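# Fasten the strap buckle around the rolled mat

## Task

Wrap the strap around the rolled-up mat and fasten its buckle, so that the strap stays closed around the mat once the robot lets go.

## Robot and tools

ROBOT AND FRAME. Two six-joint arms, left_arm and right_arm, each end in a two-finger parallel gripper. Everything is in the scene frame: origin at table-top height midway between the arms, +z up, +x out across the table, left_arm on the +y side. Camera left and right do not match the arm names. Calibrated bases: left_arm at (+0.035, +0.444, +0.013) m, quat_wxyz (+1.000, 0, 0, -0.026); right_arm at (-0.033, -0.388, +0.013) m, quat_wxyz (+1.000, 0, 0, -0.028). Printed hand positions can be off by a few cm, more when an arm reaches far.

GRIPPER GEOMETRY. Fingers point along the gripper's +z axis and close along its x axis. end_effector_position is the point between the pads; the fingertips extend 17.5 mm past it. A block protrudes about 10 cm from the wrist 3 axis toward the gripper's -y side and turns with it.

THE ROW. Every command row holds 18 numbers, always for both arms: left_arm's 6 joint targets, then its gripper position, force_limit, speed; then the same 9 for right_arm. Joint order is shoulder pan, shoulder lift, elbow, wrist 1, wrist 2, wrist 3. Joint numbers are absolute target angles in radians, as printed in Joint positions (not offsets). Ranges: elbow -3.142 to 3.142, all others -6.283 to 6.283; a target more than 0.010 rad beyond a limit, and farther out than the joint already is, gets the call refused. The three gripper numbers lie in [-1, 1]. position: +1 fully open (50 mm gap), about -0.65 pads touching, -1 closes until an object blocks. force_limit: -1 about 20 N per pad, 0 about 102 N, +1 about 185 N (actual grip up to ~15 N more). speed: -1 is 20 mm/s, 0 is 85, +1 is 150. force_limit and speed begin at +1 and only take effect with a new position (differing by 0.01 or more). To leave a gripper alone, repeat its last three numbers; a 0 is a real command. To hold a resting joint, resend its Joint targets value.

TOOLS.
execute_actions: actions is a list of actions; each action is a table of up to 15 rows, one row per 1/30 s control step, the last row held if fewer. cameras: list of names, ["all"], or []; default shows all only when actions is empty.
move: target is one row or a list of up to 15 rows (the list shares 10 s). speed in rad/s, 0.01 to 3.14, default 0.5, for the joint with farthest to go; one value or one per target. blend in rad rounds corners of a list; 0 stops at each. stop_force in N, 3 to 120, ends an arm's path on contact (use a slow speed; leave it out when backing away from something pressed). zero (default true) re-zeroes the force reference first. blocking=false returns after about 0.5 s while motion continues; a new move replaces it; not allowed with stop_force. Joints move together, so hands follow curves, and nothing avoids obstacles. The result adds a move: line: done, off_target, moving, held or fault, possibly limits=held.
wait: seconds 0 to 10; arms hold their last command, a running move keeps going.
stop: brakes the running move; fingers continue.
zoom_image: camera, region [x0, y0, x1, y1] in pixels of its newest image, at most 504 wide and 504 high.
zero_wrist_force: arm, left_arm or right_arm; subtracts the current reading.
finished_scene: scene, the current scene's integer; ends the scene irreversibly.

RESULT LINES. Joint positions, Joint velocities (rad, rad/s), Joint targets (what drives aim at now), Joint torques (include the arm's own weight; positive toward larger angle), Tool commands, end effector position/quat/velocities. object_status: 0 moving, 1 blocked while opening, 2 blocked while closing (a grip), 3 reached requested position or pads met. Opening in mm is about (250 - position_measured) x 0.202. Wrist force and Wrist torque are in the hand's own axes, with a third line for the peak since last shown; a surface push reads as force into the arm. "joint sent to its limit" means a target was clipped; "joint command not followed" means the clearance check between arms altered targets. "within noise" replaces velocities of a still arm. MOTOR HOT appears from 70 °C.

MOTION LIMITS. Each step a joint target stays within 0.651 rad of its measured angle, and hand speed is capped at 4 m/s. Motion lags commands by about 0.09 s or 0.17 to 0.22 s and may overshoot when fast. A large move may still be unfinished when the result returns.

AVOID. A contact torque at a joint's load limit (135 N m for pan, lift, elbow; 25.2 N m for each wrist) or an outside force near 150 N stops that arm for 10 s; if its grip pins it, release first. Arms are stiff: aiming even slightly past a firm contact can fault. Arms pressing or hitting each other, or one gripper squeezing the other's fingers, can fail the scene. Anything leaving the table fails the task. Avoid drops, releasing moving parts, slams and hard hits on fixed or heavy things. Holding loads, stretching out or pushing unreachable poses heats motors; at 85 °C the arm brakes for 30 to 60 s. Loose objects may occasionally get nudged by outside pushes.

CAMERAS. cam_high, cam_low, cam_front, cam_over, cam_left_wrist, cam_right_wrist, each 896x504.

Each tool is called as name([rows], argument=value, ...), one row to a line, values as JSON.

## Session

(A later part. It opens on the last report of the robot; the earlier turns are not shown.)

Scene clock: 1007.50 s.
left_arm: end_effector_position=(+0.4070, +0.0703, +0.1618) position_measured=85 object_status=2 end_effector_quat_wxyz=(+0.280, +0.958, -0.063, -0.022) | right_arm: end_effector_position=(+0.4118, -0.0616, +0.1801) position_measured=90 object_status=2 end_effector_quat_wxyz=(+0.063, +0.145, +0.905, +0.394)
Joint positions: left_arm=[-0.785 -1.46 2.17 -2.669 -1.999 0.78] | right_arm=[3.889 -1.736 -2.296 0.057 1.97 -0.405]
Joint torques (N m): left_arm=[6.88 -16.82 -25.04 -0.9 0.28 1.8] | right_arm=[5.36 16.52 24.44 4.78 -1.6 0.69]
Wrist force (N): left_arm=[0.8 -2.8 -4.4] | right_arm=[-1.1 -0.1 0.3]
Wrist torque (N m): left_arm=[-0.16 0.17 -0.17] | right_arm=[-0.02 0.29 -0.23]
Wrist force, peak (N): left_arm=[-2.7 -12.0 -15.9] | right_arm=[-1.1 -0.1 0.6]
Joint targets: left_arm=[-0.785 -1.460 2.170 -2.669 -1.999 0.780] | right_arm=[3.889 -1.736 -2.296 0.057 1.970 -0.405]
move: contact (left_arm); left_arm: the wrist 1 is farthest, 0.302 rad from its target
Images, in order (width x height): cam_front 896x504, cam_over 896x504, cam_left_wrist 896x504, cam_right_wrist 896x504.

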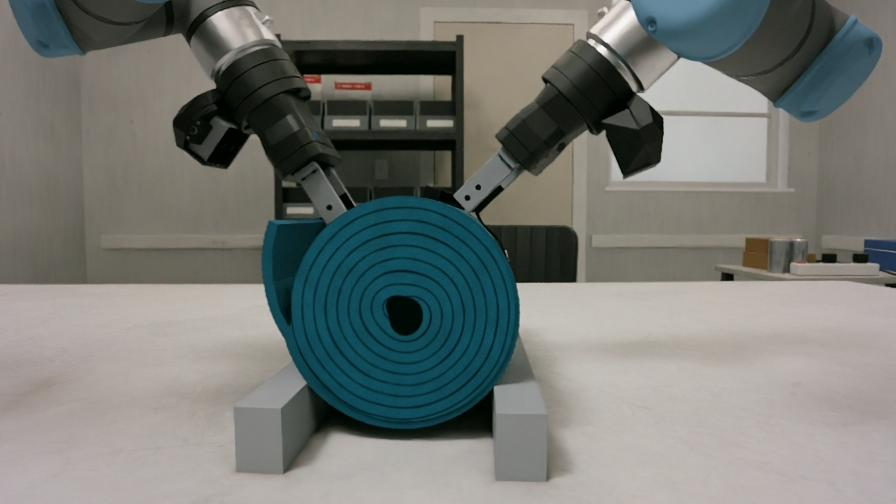

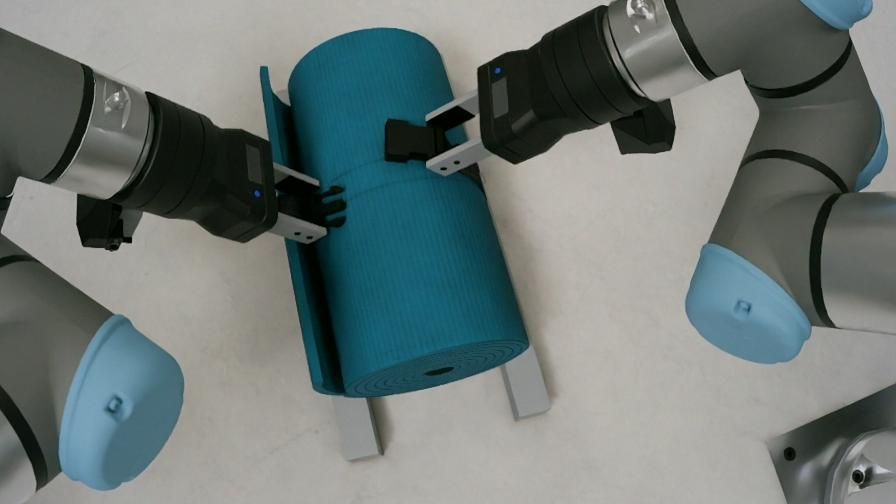

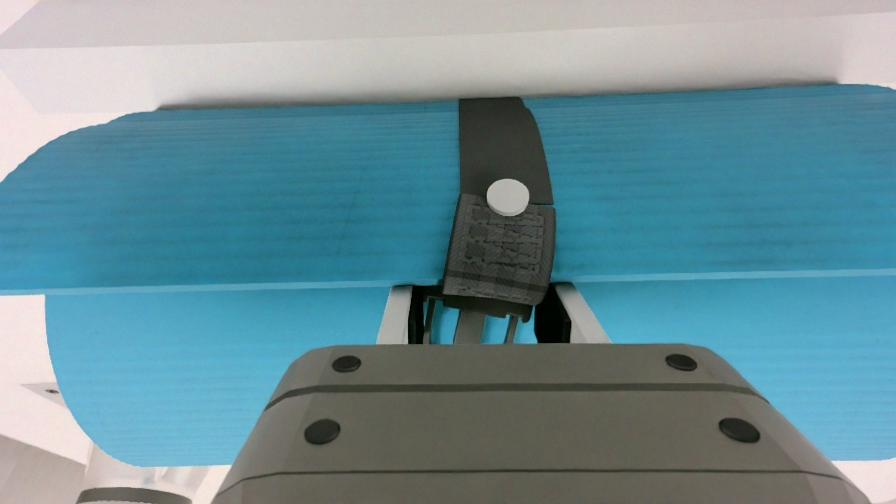

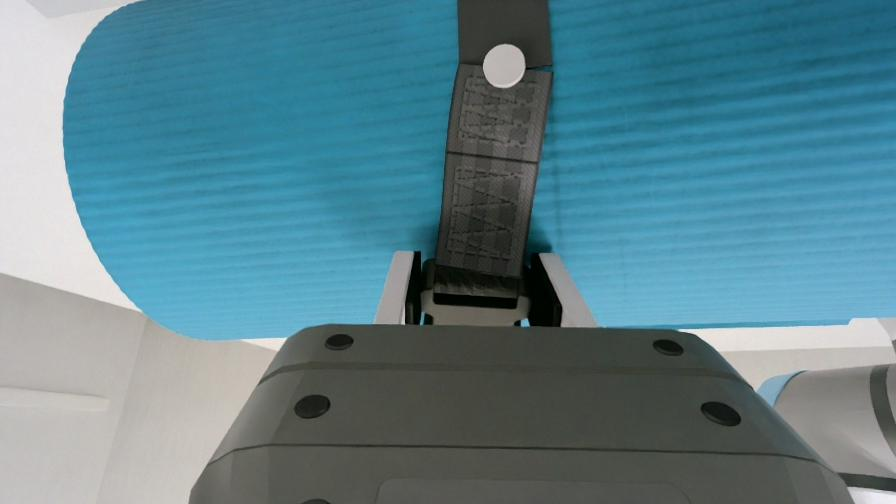

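move([
  [-0.8252, -1.5180, 2.1161, -2.5242, -1.9138, 0.7360, -1, -0.5, -1, 3.8894, -1.7356, -2.2959, 0.0566, 1.9704, -0.4049, -1, 0, -1],
  [-0.9131, -1.4824, 2.0099, -2.3675, -1.7957, 0.6799, -1, -0.5, -1, 3.8894, -1.7356, -2.2959, 0.0566, 1.9704, -0.4049, -1, 0, -1],
], speed=0.1, stop_force=20, blend=[0.02, 0], cameras=["cam_over", "cam_left_wrist", "cam_front", "cam_right_wrist"])

zoom_image(camera="cam_left_wrist", region=[350, 100, 610, 350])

zoom_image(camera="cam_over", region=[250, 80, 450, 260])

zoom_image(camera="cam_front", region=[250, 130, 530, 340])

Scene clock: 1026.53 s.
left_arm: end_effector_position=(+0.4048, +0.0433, +0.1842) position_measured=85 object_status=2 end_effector_quat_wxyz=(+0.174, +0.983, -0.051, -0.009) | right_arm: end_effector_position=(+0.4118, -0.0616, +0.1801) position_measured=90 object_status=2 end_effector_quat_wxyz=(+0.063, +0.145, +0.905, +0.394)
Joint positions: left_arm=[-0.912 -1.483 2.011 -2.369 -1.797 0.681] | right_arm=[3.889 -1.736 -2.296 0.057 1.97 -0.405]
Joint torques (N m): left_arm=[-1.26 -26.71 -15.53 -2.18 -1.06 2.24] | right_arm=[4.81 16.28 23.81 4.86 -1.61 0.67]
Wrist force (N): left_arm=[0.0 -15.1 -23.9] | right_arm=[-1.0 -0.5 0.2]
Wrist torque (N m): left_arm=[0.00 -0.05 -0.01] | right_arm=[-0.08 0.27 -0.23]
Wrist force, peak (N): left_arm=[-2.0 -19.6 -29.3] | right_arm=[-1.3 -0.2 0.3]
Joint targets: left_arm=[-0.912 -1.483 2.011 -2.369 -1.797 0.681] | right_arm=[3.889 -1.736 -2.296 0.057 1.970 -0.405]
move: contact (left_arm); path passed 1 of 2 targets
Images, in order (width x height): cam_front 896x504, cam_over 896x504, cam_left_wrist 896x504, cam_right_wrist 896x504.

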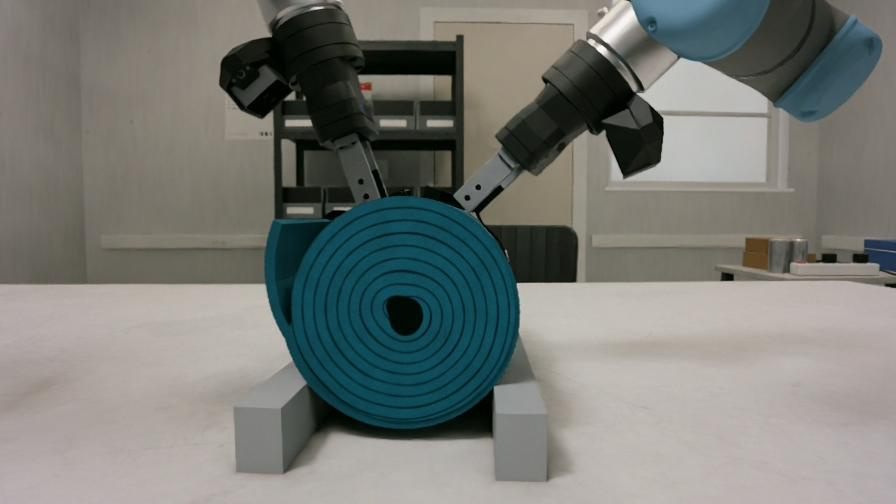

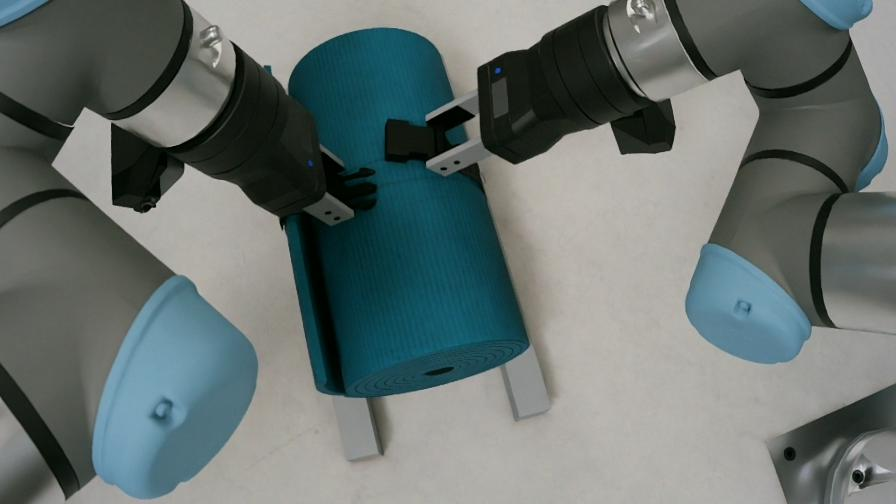

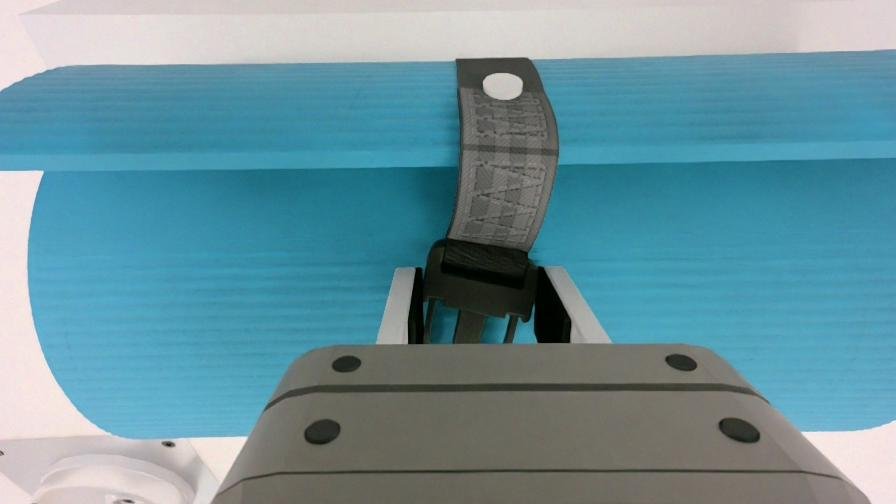

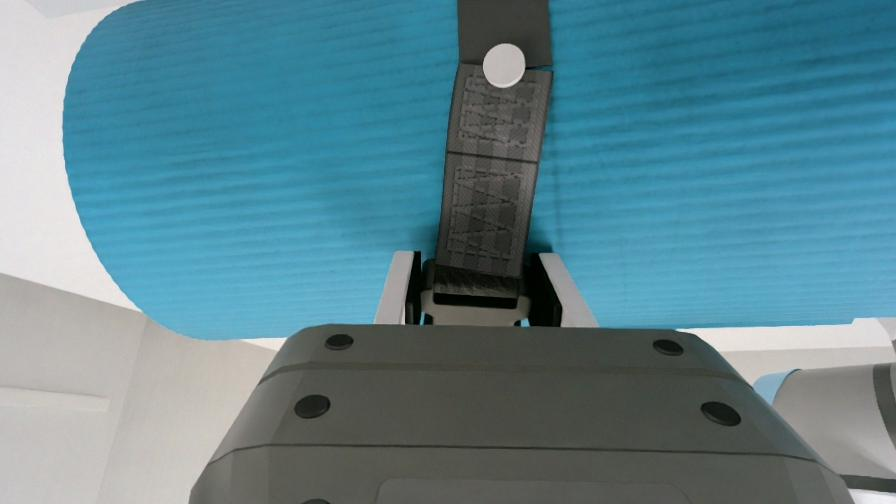

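Scaled by 1.938.

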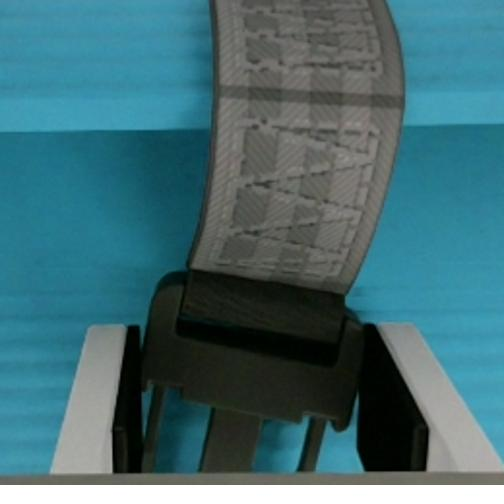

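Scaled by 2.520.

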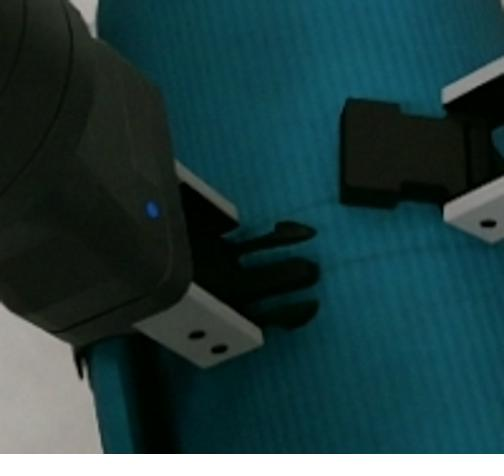

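Scaled by 1.800.

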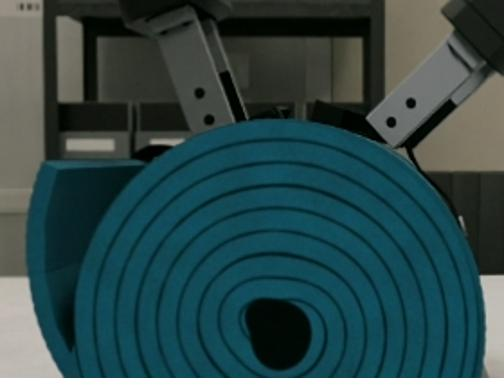

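zoom_image(camera="cam_front", region=[320, 160, 420, 230])

zoom_image(camera="cam_over", region=[300, 130, 400, 240])

zoom_image(camera="cam_left_wrist", region=[390, 220, 560, 350])

Scaled by 5.040.

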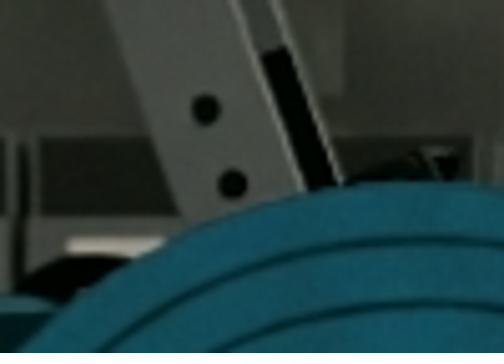

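Scaled by 4.582.

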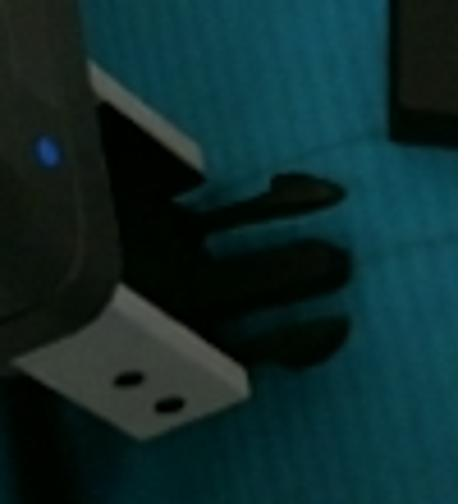

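Scaled by 2.965.

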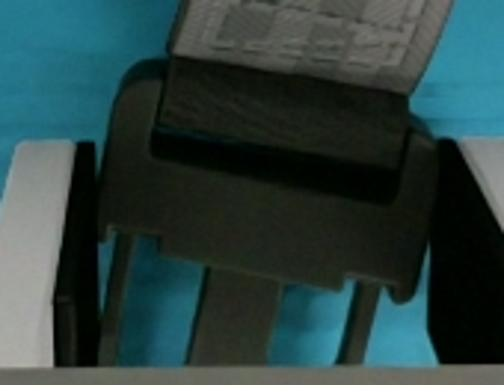

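move([
  [-0.912, -1.483, 2.011, -2.369, -1.797, 0.681, 0.7, -0.5, -1, 3.8894, -1.7356, -2.2959, 0.0566, 1.9704, -0.4049, -1, 0, -1],
  [-0.7932, -1.4751, 2.0460, -2.4497, -2.0014, 0.9197, 0.7, -0.5, -1, 3.8894, -1.7356, -2.2959, 0.0566, 1.9704, -0.4049, -1, 0, -1],
], speed=0.15, cameras=["cam_over", "cam_left_wrist", "cam_front"])

zoom_image(camera="cam_left_wrist", region=[350, 100, 610, 350])

zoom_image(camera="cam_over", region=[250, 80, 450, 260])

zoom_image(camera="cam_front", region=[320, 160, 420, 230])

Scene clock: 1094.37 s.
left_arm: end_effector_position=(+0.4105, +0.0587, +0.1921) position_measured=48 object_status=3 end_effector_quat_wxyz=(+0.257, +0.958, -0.126, -0.034) | right_arm: end_effector_position=(+0.4118, -0.0616, +0.1801) position_measured=90 object_status=2 end_effector_quat_wxyz=(+0.063, +0.145, +0.905, +0.394)
Joint positions: left_arm=[-0.793 -1.475 2.046 -2.45 -2.001 0.92] | right_arm=[3.889 -1.736 -2.296 0.057 1.97 -0.405]
Joint torques (N m): left_arm=[-7.48 -24.63 -28.76 -0.71 0.79 -2.62] | right_arm=[5.08 16.13 24.87 4.8 -1.66 0.67]
Wrist force (N): left_arm=[-0.3 -1.2 0.6] | right_arm=[-1.0 -0.2 0.3]
Wrist torque (N m): left_arm=[-0.16 0.08 -0.10] | right_arm=[-0.04 0.28 -0.22]
Wrist force, peak (N): left_arm=[-0.2 -15.2 -23.7] | right_arm=[-1.1 -0.3 0.5]
Joint targets: left_arm=[-0.793 -1.475 2.046 -2.450 -2.001 0.920] | right_arm=[3.889 -1.736 -2.296 0.057 1.970 -0.405]
move: done
Images, in order (width x height): cam_front 896x504, cam_over 896x504, cam_left_wrist 896x504.

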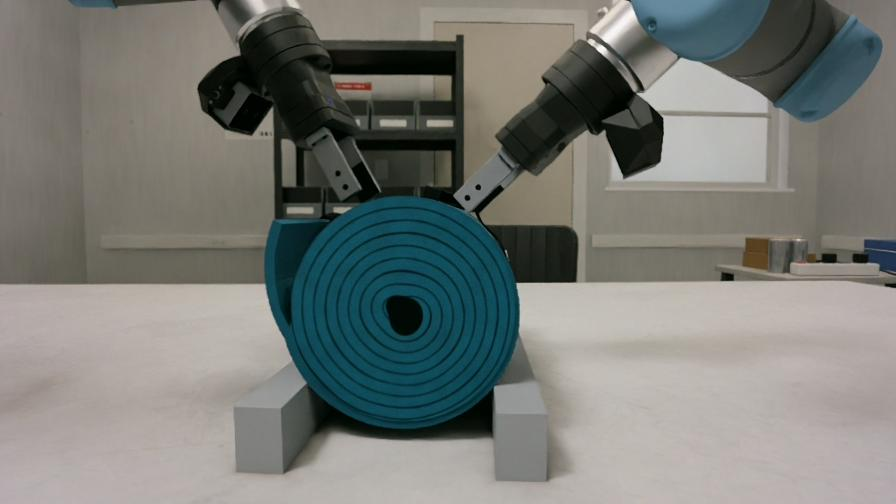

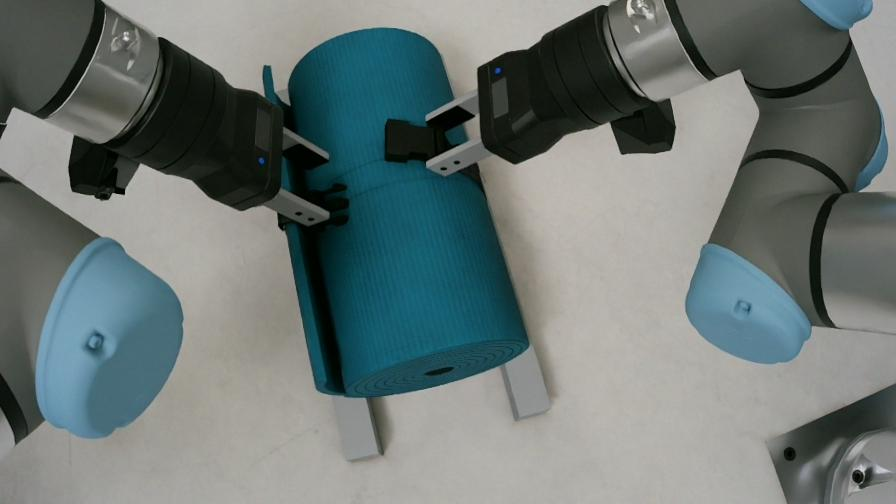

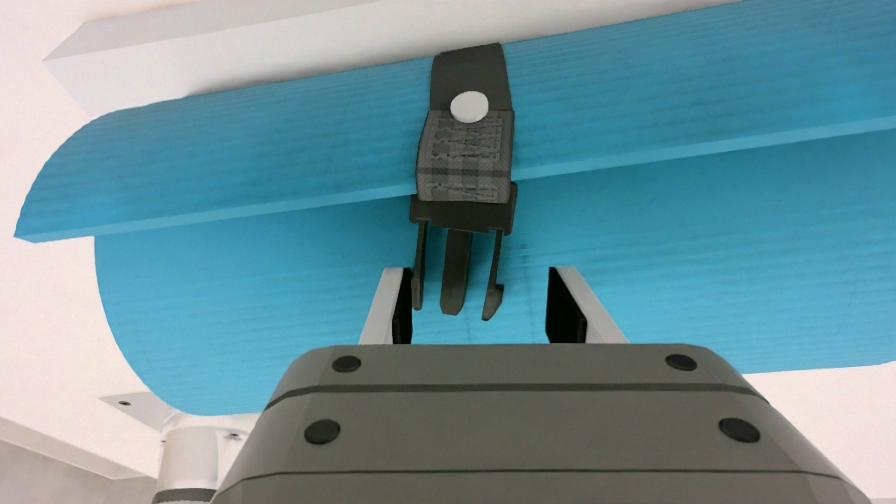

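Scaled by 1.938.

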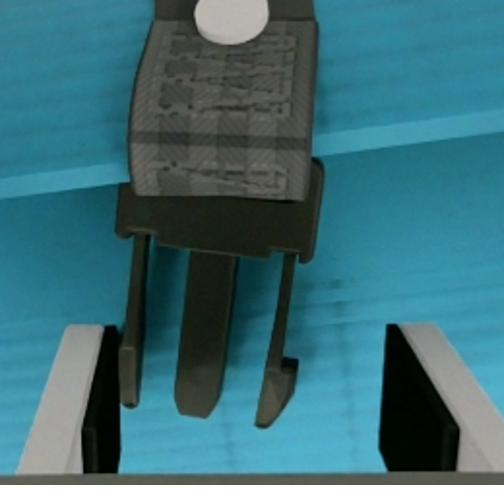

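Scaled by 2.520.

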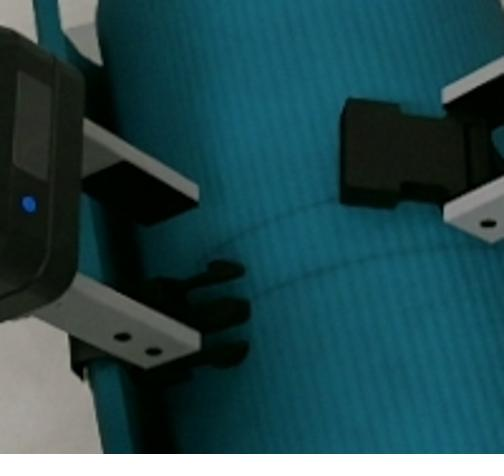

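Scaled by 5.040.

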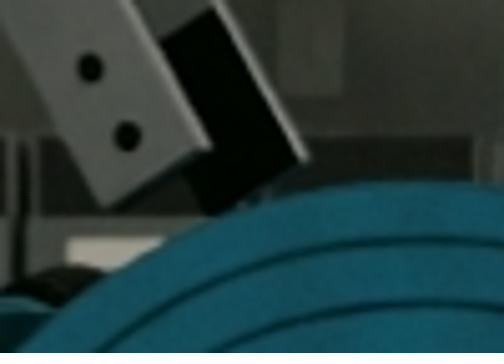

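move(target=[-0.7279, -1.4721, 2.1252, -2.5672, -2.0866, 0.9438, 0.7, -0.5, -1, 3.8391, -1.7475, -2.2331, -0.1023, 2.1377, -0.6354, -1, 0, -1], speed=0.12, cameras=["cam_over", "cam_left_wrist", "cam_front", "cam_right_wrist"])

zoom_image(camera="cam_left_wrist", region=[350, 100, 610, 350])

zoom_image(camera="cam_over", region=[250, 80, 500, 260])

zoom_image(camera="cam_front", region=[400, 150, 520, 240])

Scene clock: 1190.23 s.
left_arm: end_effector_position=(+0.4111, +0.0798, +0.1811) position_measured=48 object_status=3 end_effector_quat_wxyz=(+0.299, +0.947, -0.116, -0.037) | right_arm: end_effector_position=(+0.4009, -0.0565, +0.1839) position_measured=90 object_status=2 end_effector_quat_wxyz=(+0.021, +0.048, +0.916, +0.398)
Joint positions: left_arm=[-0.728 -1.472 2.125 -2.567 -2.087 0.944] | right_arm=[3.839 -1.748 -2.233 -0.102 2.138 -0.635]
Joint torques (N m): left_arm=[-7.89 -20.07 -28.05 -1.32 0.92 0.53] | right_arm=[5.94 21.2 10.43 5.2 -1.52 1.44]
Wrist force (N): left_arm=[-0.4 -1.5 0.7] | right_arm=[-1.3 -1.6 0.4]
Wrist torque (N m): left_arm=[-0.21 0.11 -0.20] | right_arm=[-0.02 0.28 -0.30]
Wrist force, peak (N): left_arm=[-0.3 -1.9 0.8] | right_arm=[-4.2 4.3 -7.8]
Joint targets: left_arm=[-0.728 -1.472 2.125 -2.567 -2.087 0.944] | right_arm=[3.839 -1.748 -2.233 -0.102 2.138 -0.635]
move: done
Images, in order (width x height): cam_front 896x504, cam_over 896x504, cam_left_wrist 896x504, cam_right_wrist 896x504.

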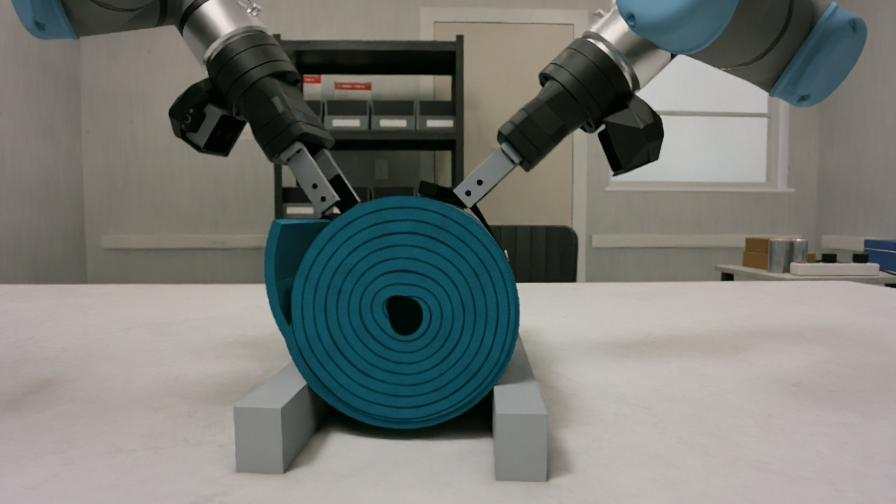

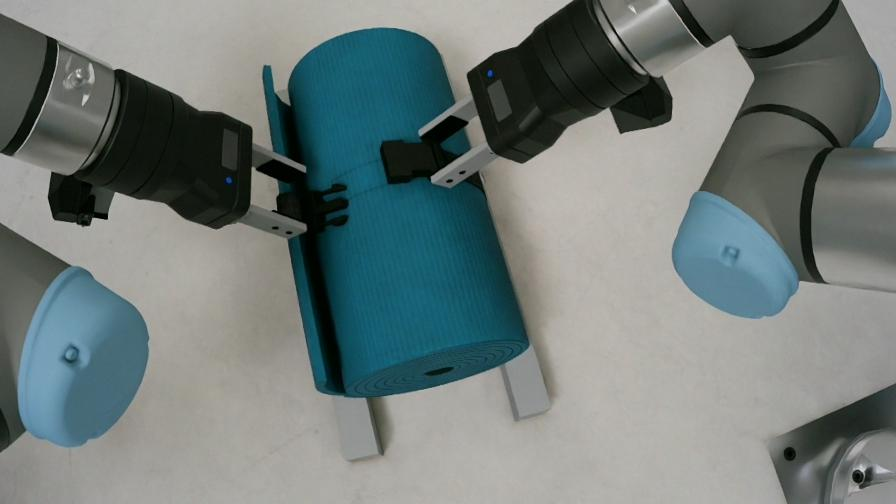

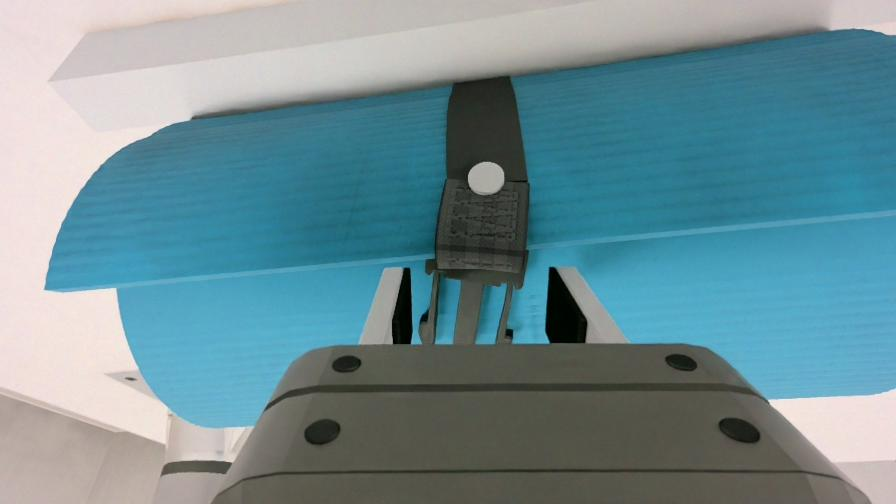

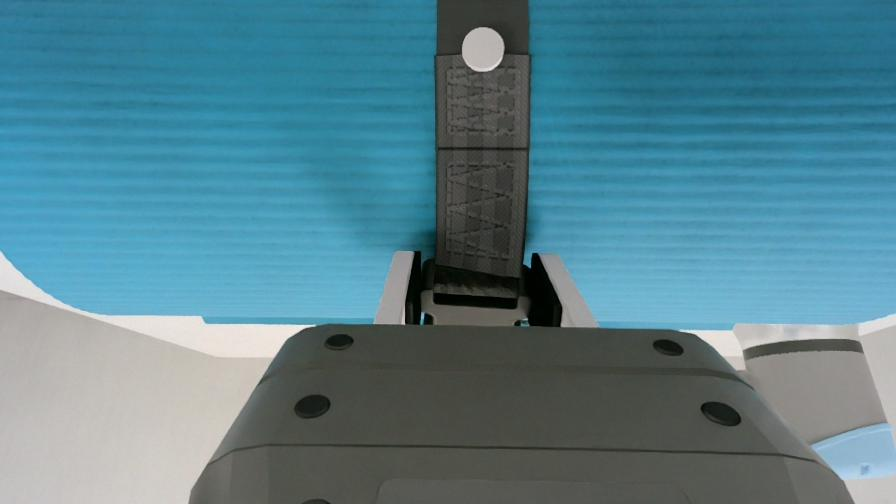

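Scaled by 1.938.

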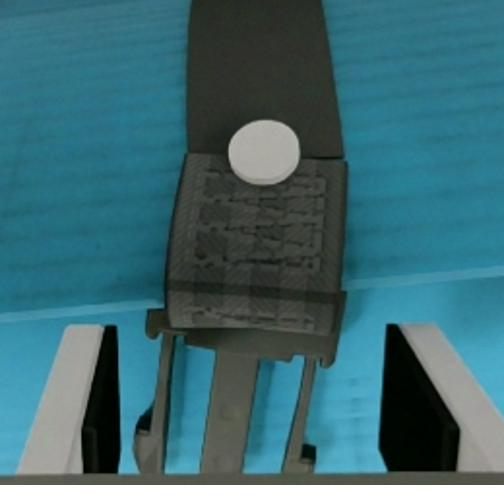

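Scaled by 2.016.

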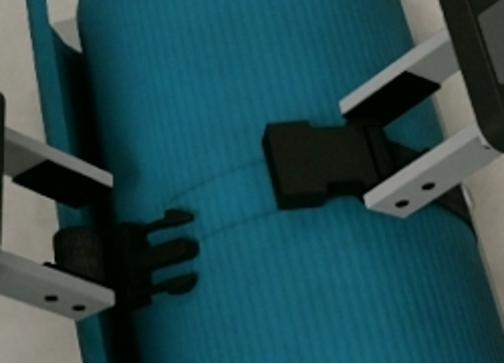

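Scaled by 4.200.

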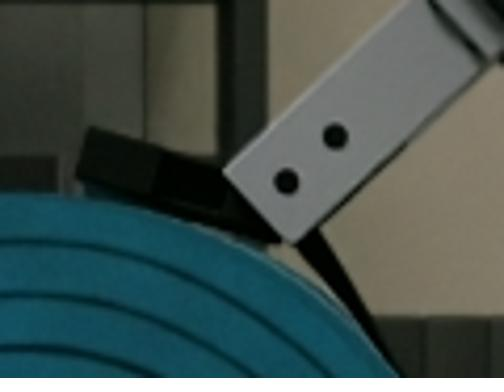

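move(target=[-0.7322, -1.4156, 2.1067, -2.5690, -2.1075, 1.0159, 0.7, -0.5, -1, 3.8391, -1.7475, -2.2331, -0.1023, 2.1377, -0.6354, -1, 0, -1], speed=0.06, stop_force=10)

move(target=[-0.7322, -1.4156, 2.1067, -2.5690, -2.1075, 1.0159, -1, 0, -1, 3.8391, -1.7475, -2.2331, -0.1023, 2.1377, -0.6354, -1, 0, -1], speed=0.05, cameras=["cam_over", "cam_left_wrist", "cam_front"])

zoom_image(camera="cam_left_wrist", region=[350, 100, 610, 350])

zoom_image(camera="cam_over", region=[250, 130, 400, 260])

Scene clock: 1217.03 s.
left_arm: end_effector_position=(+0.4112, +0.0760, +0.1747) position_measured=48 object_status=3 end_effector_quat_wxyz=(+0.298, +0.945, -0.128, -0.040) | right_arm: end_effector_position=(+0.4008, -0.0566, +0.1838) position_measured=90 object_status=2 end_effector_quat_wxyz=(+0.021, +0.048, +0.916, +0.398)
Joint positions: left_arm=[-0.729 -1.452 2.118 -2.568 -2.094 0.97] | right_arm=[3.839 -1.748 -2.233 -0.102 2.138 -0.635]
Joint torques (N m): left_arm=[8.72 -30.82 -12.85 -0.64 -1.52 2.22] | right_arm=[6.52 35.83 8.9 2.88 -1.32 -0.53]
Wrist force (N): left_arm=[0.2 0.3 -1.7] | right_arm=[-1.2 -1.7 0.5]
Wrist torque (N m): left_arm=[-0.15 0.03 -0.10] | right_arm=[-0.02 0.28 -0.31]
Wrist force, peak (N): left_arm=[-2.9 7.4 -11.7] | right_arm=[-1.5 -1.9 0.7]
Joint targets: left_arm=[-0.729 -1.452 2.118 -2.568 -2.094 0.970] | right_arm=[3.839 -1.748 -2.233 -0.102 2.138 -0.635]
move: contact (left_arm); left_arm: the wrist 3 is farthest, 0.046 rad from its target

Scene clock: 1219.33 s.
left_arm: end_effector_position=(+0.4112, +0.0697, +0.1630) position_measured=253 object_status=3 end_effector_quat_wxyz=(+0.297, +0.942, -0.149, -0.047) | right_arm: end_effector_position=(+0.4008, -0.0566, +0.1838) position_measured=90 object_status=2 end_effector_quat_wxyz=(+0.021, +0.048, +0.916, +0.398)
Joint positions: left_arm=[-0.732 -1.416 2.107 -2.569 -2.108 1.016] | right_arm=[3.839 -1.747 -2.233 -0.102 2.138 -0.635]
Joint torques (N m): left_arm=[-6.41 -28.74 -13.47 -0.81 -0.5 -2.6] | right_arm=[6.3 35.94 8.77 2.87 -1.24 -0.48]
Wrist force (N): left_arm=[2.5 -2.5 -6.2] | right_arm=[-1.4 -1.6 0.5]
Wrist torque (N m): left_arm=[-0.15 0.10 -0.16] | right_arm=[-0.02 0.31 -0.31]
Wrist force, peak (N): left_arm=[4.2 -9.9 -32.8] | right_arm=[-1.4 -1.9 0.7]
Joint targets: left_arm=[-0.732 -1.416 2.107 -2.569 -2.107 1.016] | right_arm=[3.839 -1.748 -2.233 -0.102 2.138 -0.635]
move: done
Images, in order (width x height): cam_front 896x504, cam_over 896x504, cam_left_wrist 896x504.

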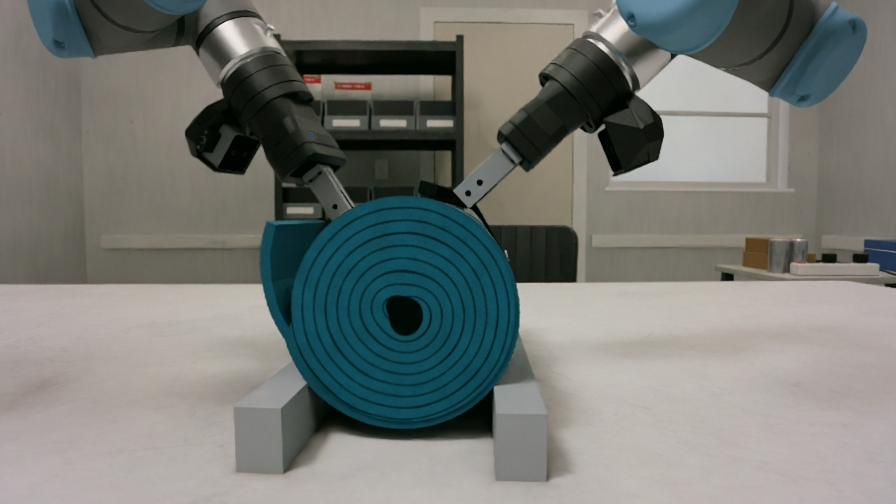

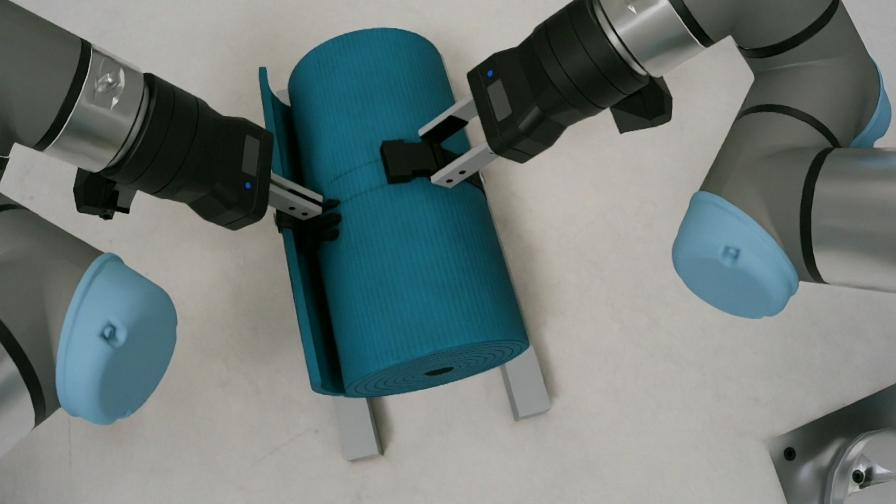

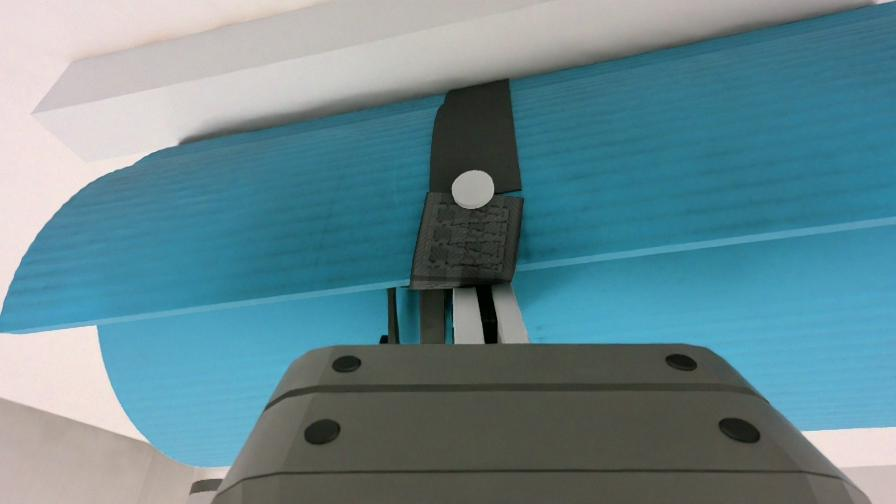

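Scaled by 1.938.

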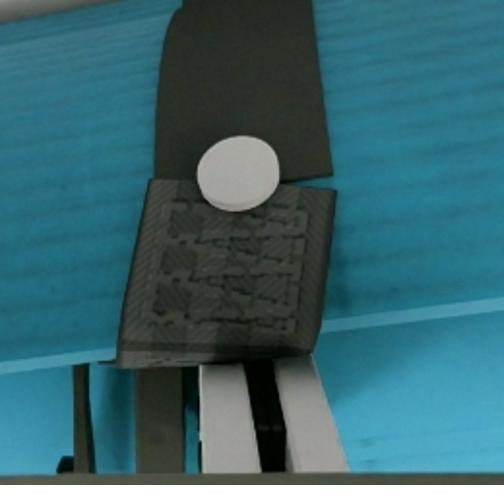

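Scaled by 3.360.

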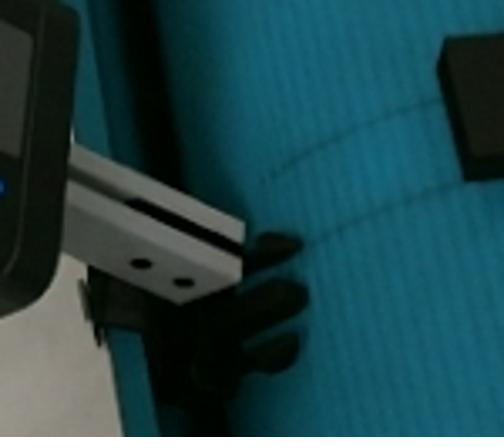

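move([
  [-0.7279, -1.4721, 2.1252, -2.5672, -2.0866, 0.9438, -1, 0, -1, 3.8391, -1.7475, -2.2331, -0.1023, 2.1377, -0.6354, -1, 0, -1],
  [-0.7932, -1.4751, 2.0460, -2.4497, -2.0014, 0.9197, 0.8, -0.5, 0, 3.8391, -1.7475, -2.2331, -0.1023, 2.1377, -0.6354, -1, 0, -1],
], speed=0.1, cameras=["cam_over", "cam_left_wrist", "cam_front"])

zoom_image(camera="cam_left_wrist", region=[350, 100, 610, 350])

zoom_image(camera="cam_over", region=[250, 100, 450, 260])

Scene clock: 1236.97 s.
left_arm: end_effector_position=(+0.4104, +0.0586, +0.1922) position_measured=32 object_status=3 end_effector_quat_wxyz=(+0.257, +0.958, -0.126, -0.034) | right_arm: end_effector_position=(+0.4008, -0.0566, +0.1838) position_measured=90 object_status=2 end_effector_quat_wxyz=(+0.021, +0.048, +0.916, +0.398)
Joint positions: left_arm=[-0.793 -1.475 2.046 -2.45 -2.001 0.92] | right_arm=[3.839 -1.747 -2.233 -0.102 2.138 -0.635]
Joint torques (N m): left_arm=[9.99 -29.64 -15.05 -5.87 -2.41 2.38] | right_arm=[6.04 35.78 8.82 2.96 -0.94 -0.34]
Wrist force (N): left_arm=[-0.3 -1.3 0.6] | right_arm=[-1.3 -1.5 0.6]
Wrist torque (N m): left_arm=[-0.17 0.09 -0.06] | right_arm=[0.00 0.29 -0.31]
Wrist force, peak (N): left_arm=[2.4 -2.4 -6.7] | right_arm=[-1.5 -1.8 0.8]
Joint targets: left_arm=[-0.793 -1.475 2.046 -2.450 -2.001 0.920] | right_arm=[3.839 -1.748 -2.233 -0.102 2.138 -0.635]
move: done
Images, in order (width x height): cam_front 896x504, cam_over 896x504, cam_left_wrist 896x504.

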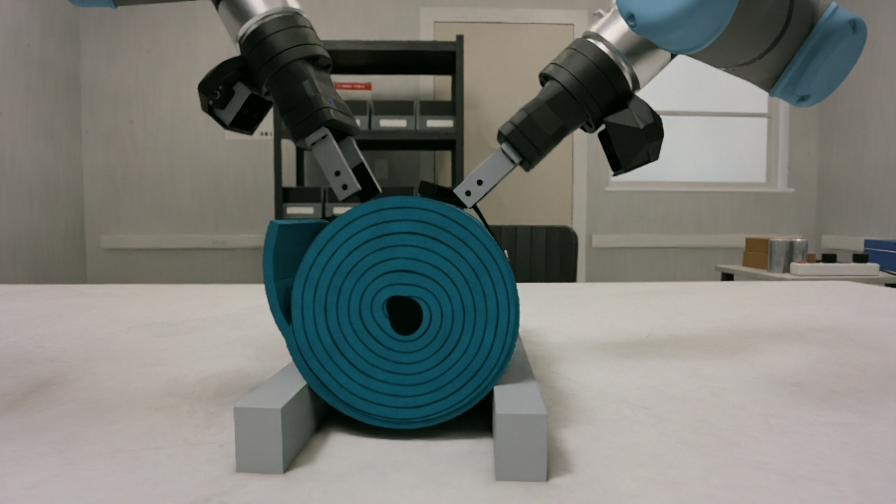

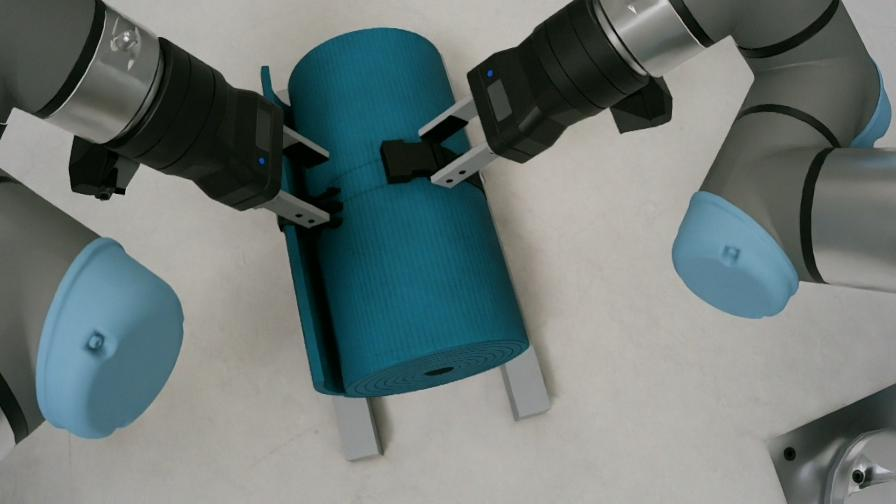

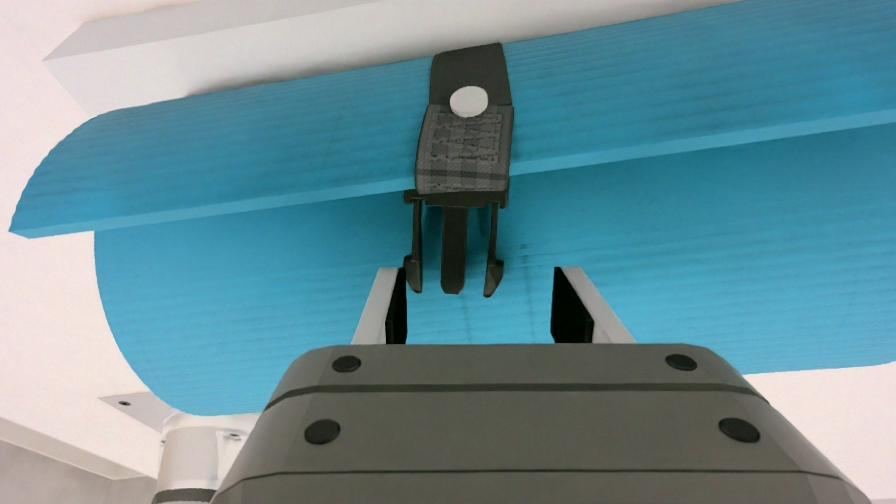

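Scaled by 1.938.

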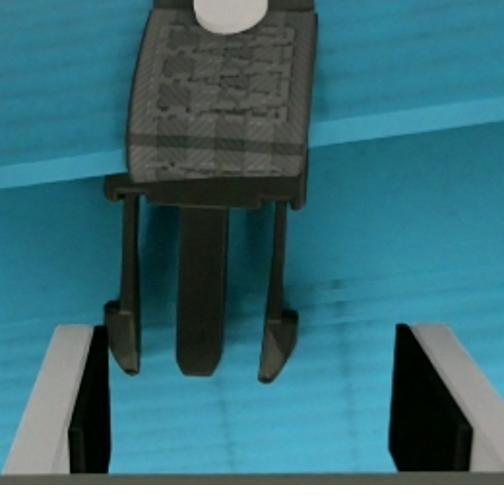

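Scaled by 2.520.

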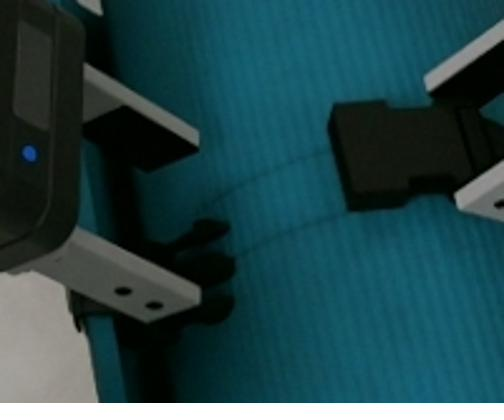

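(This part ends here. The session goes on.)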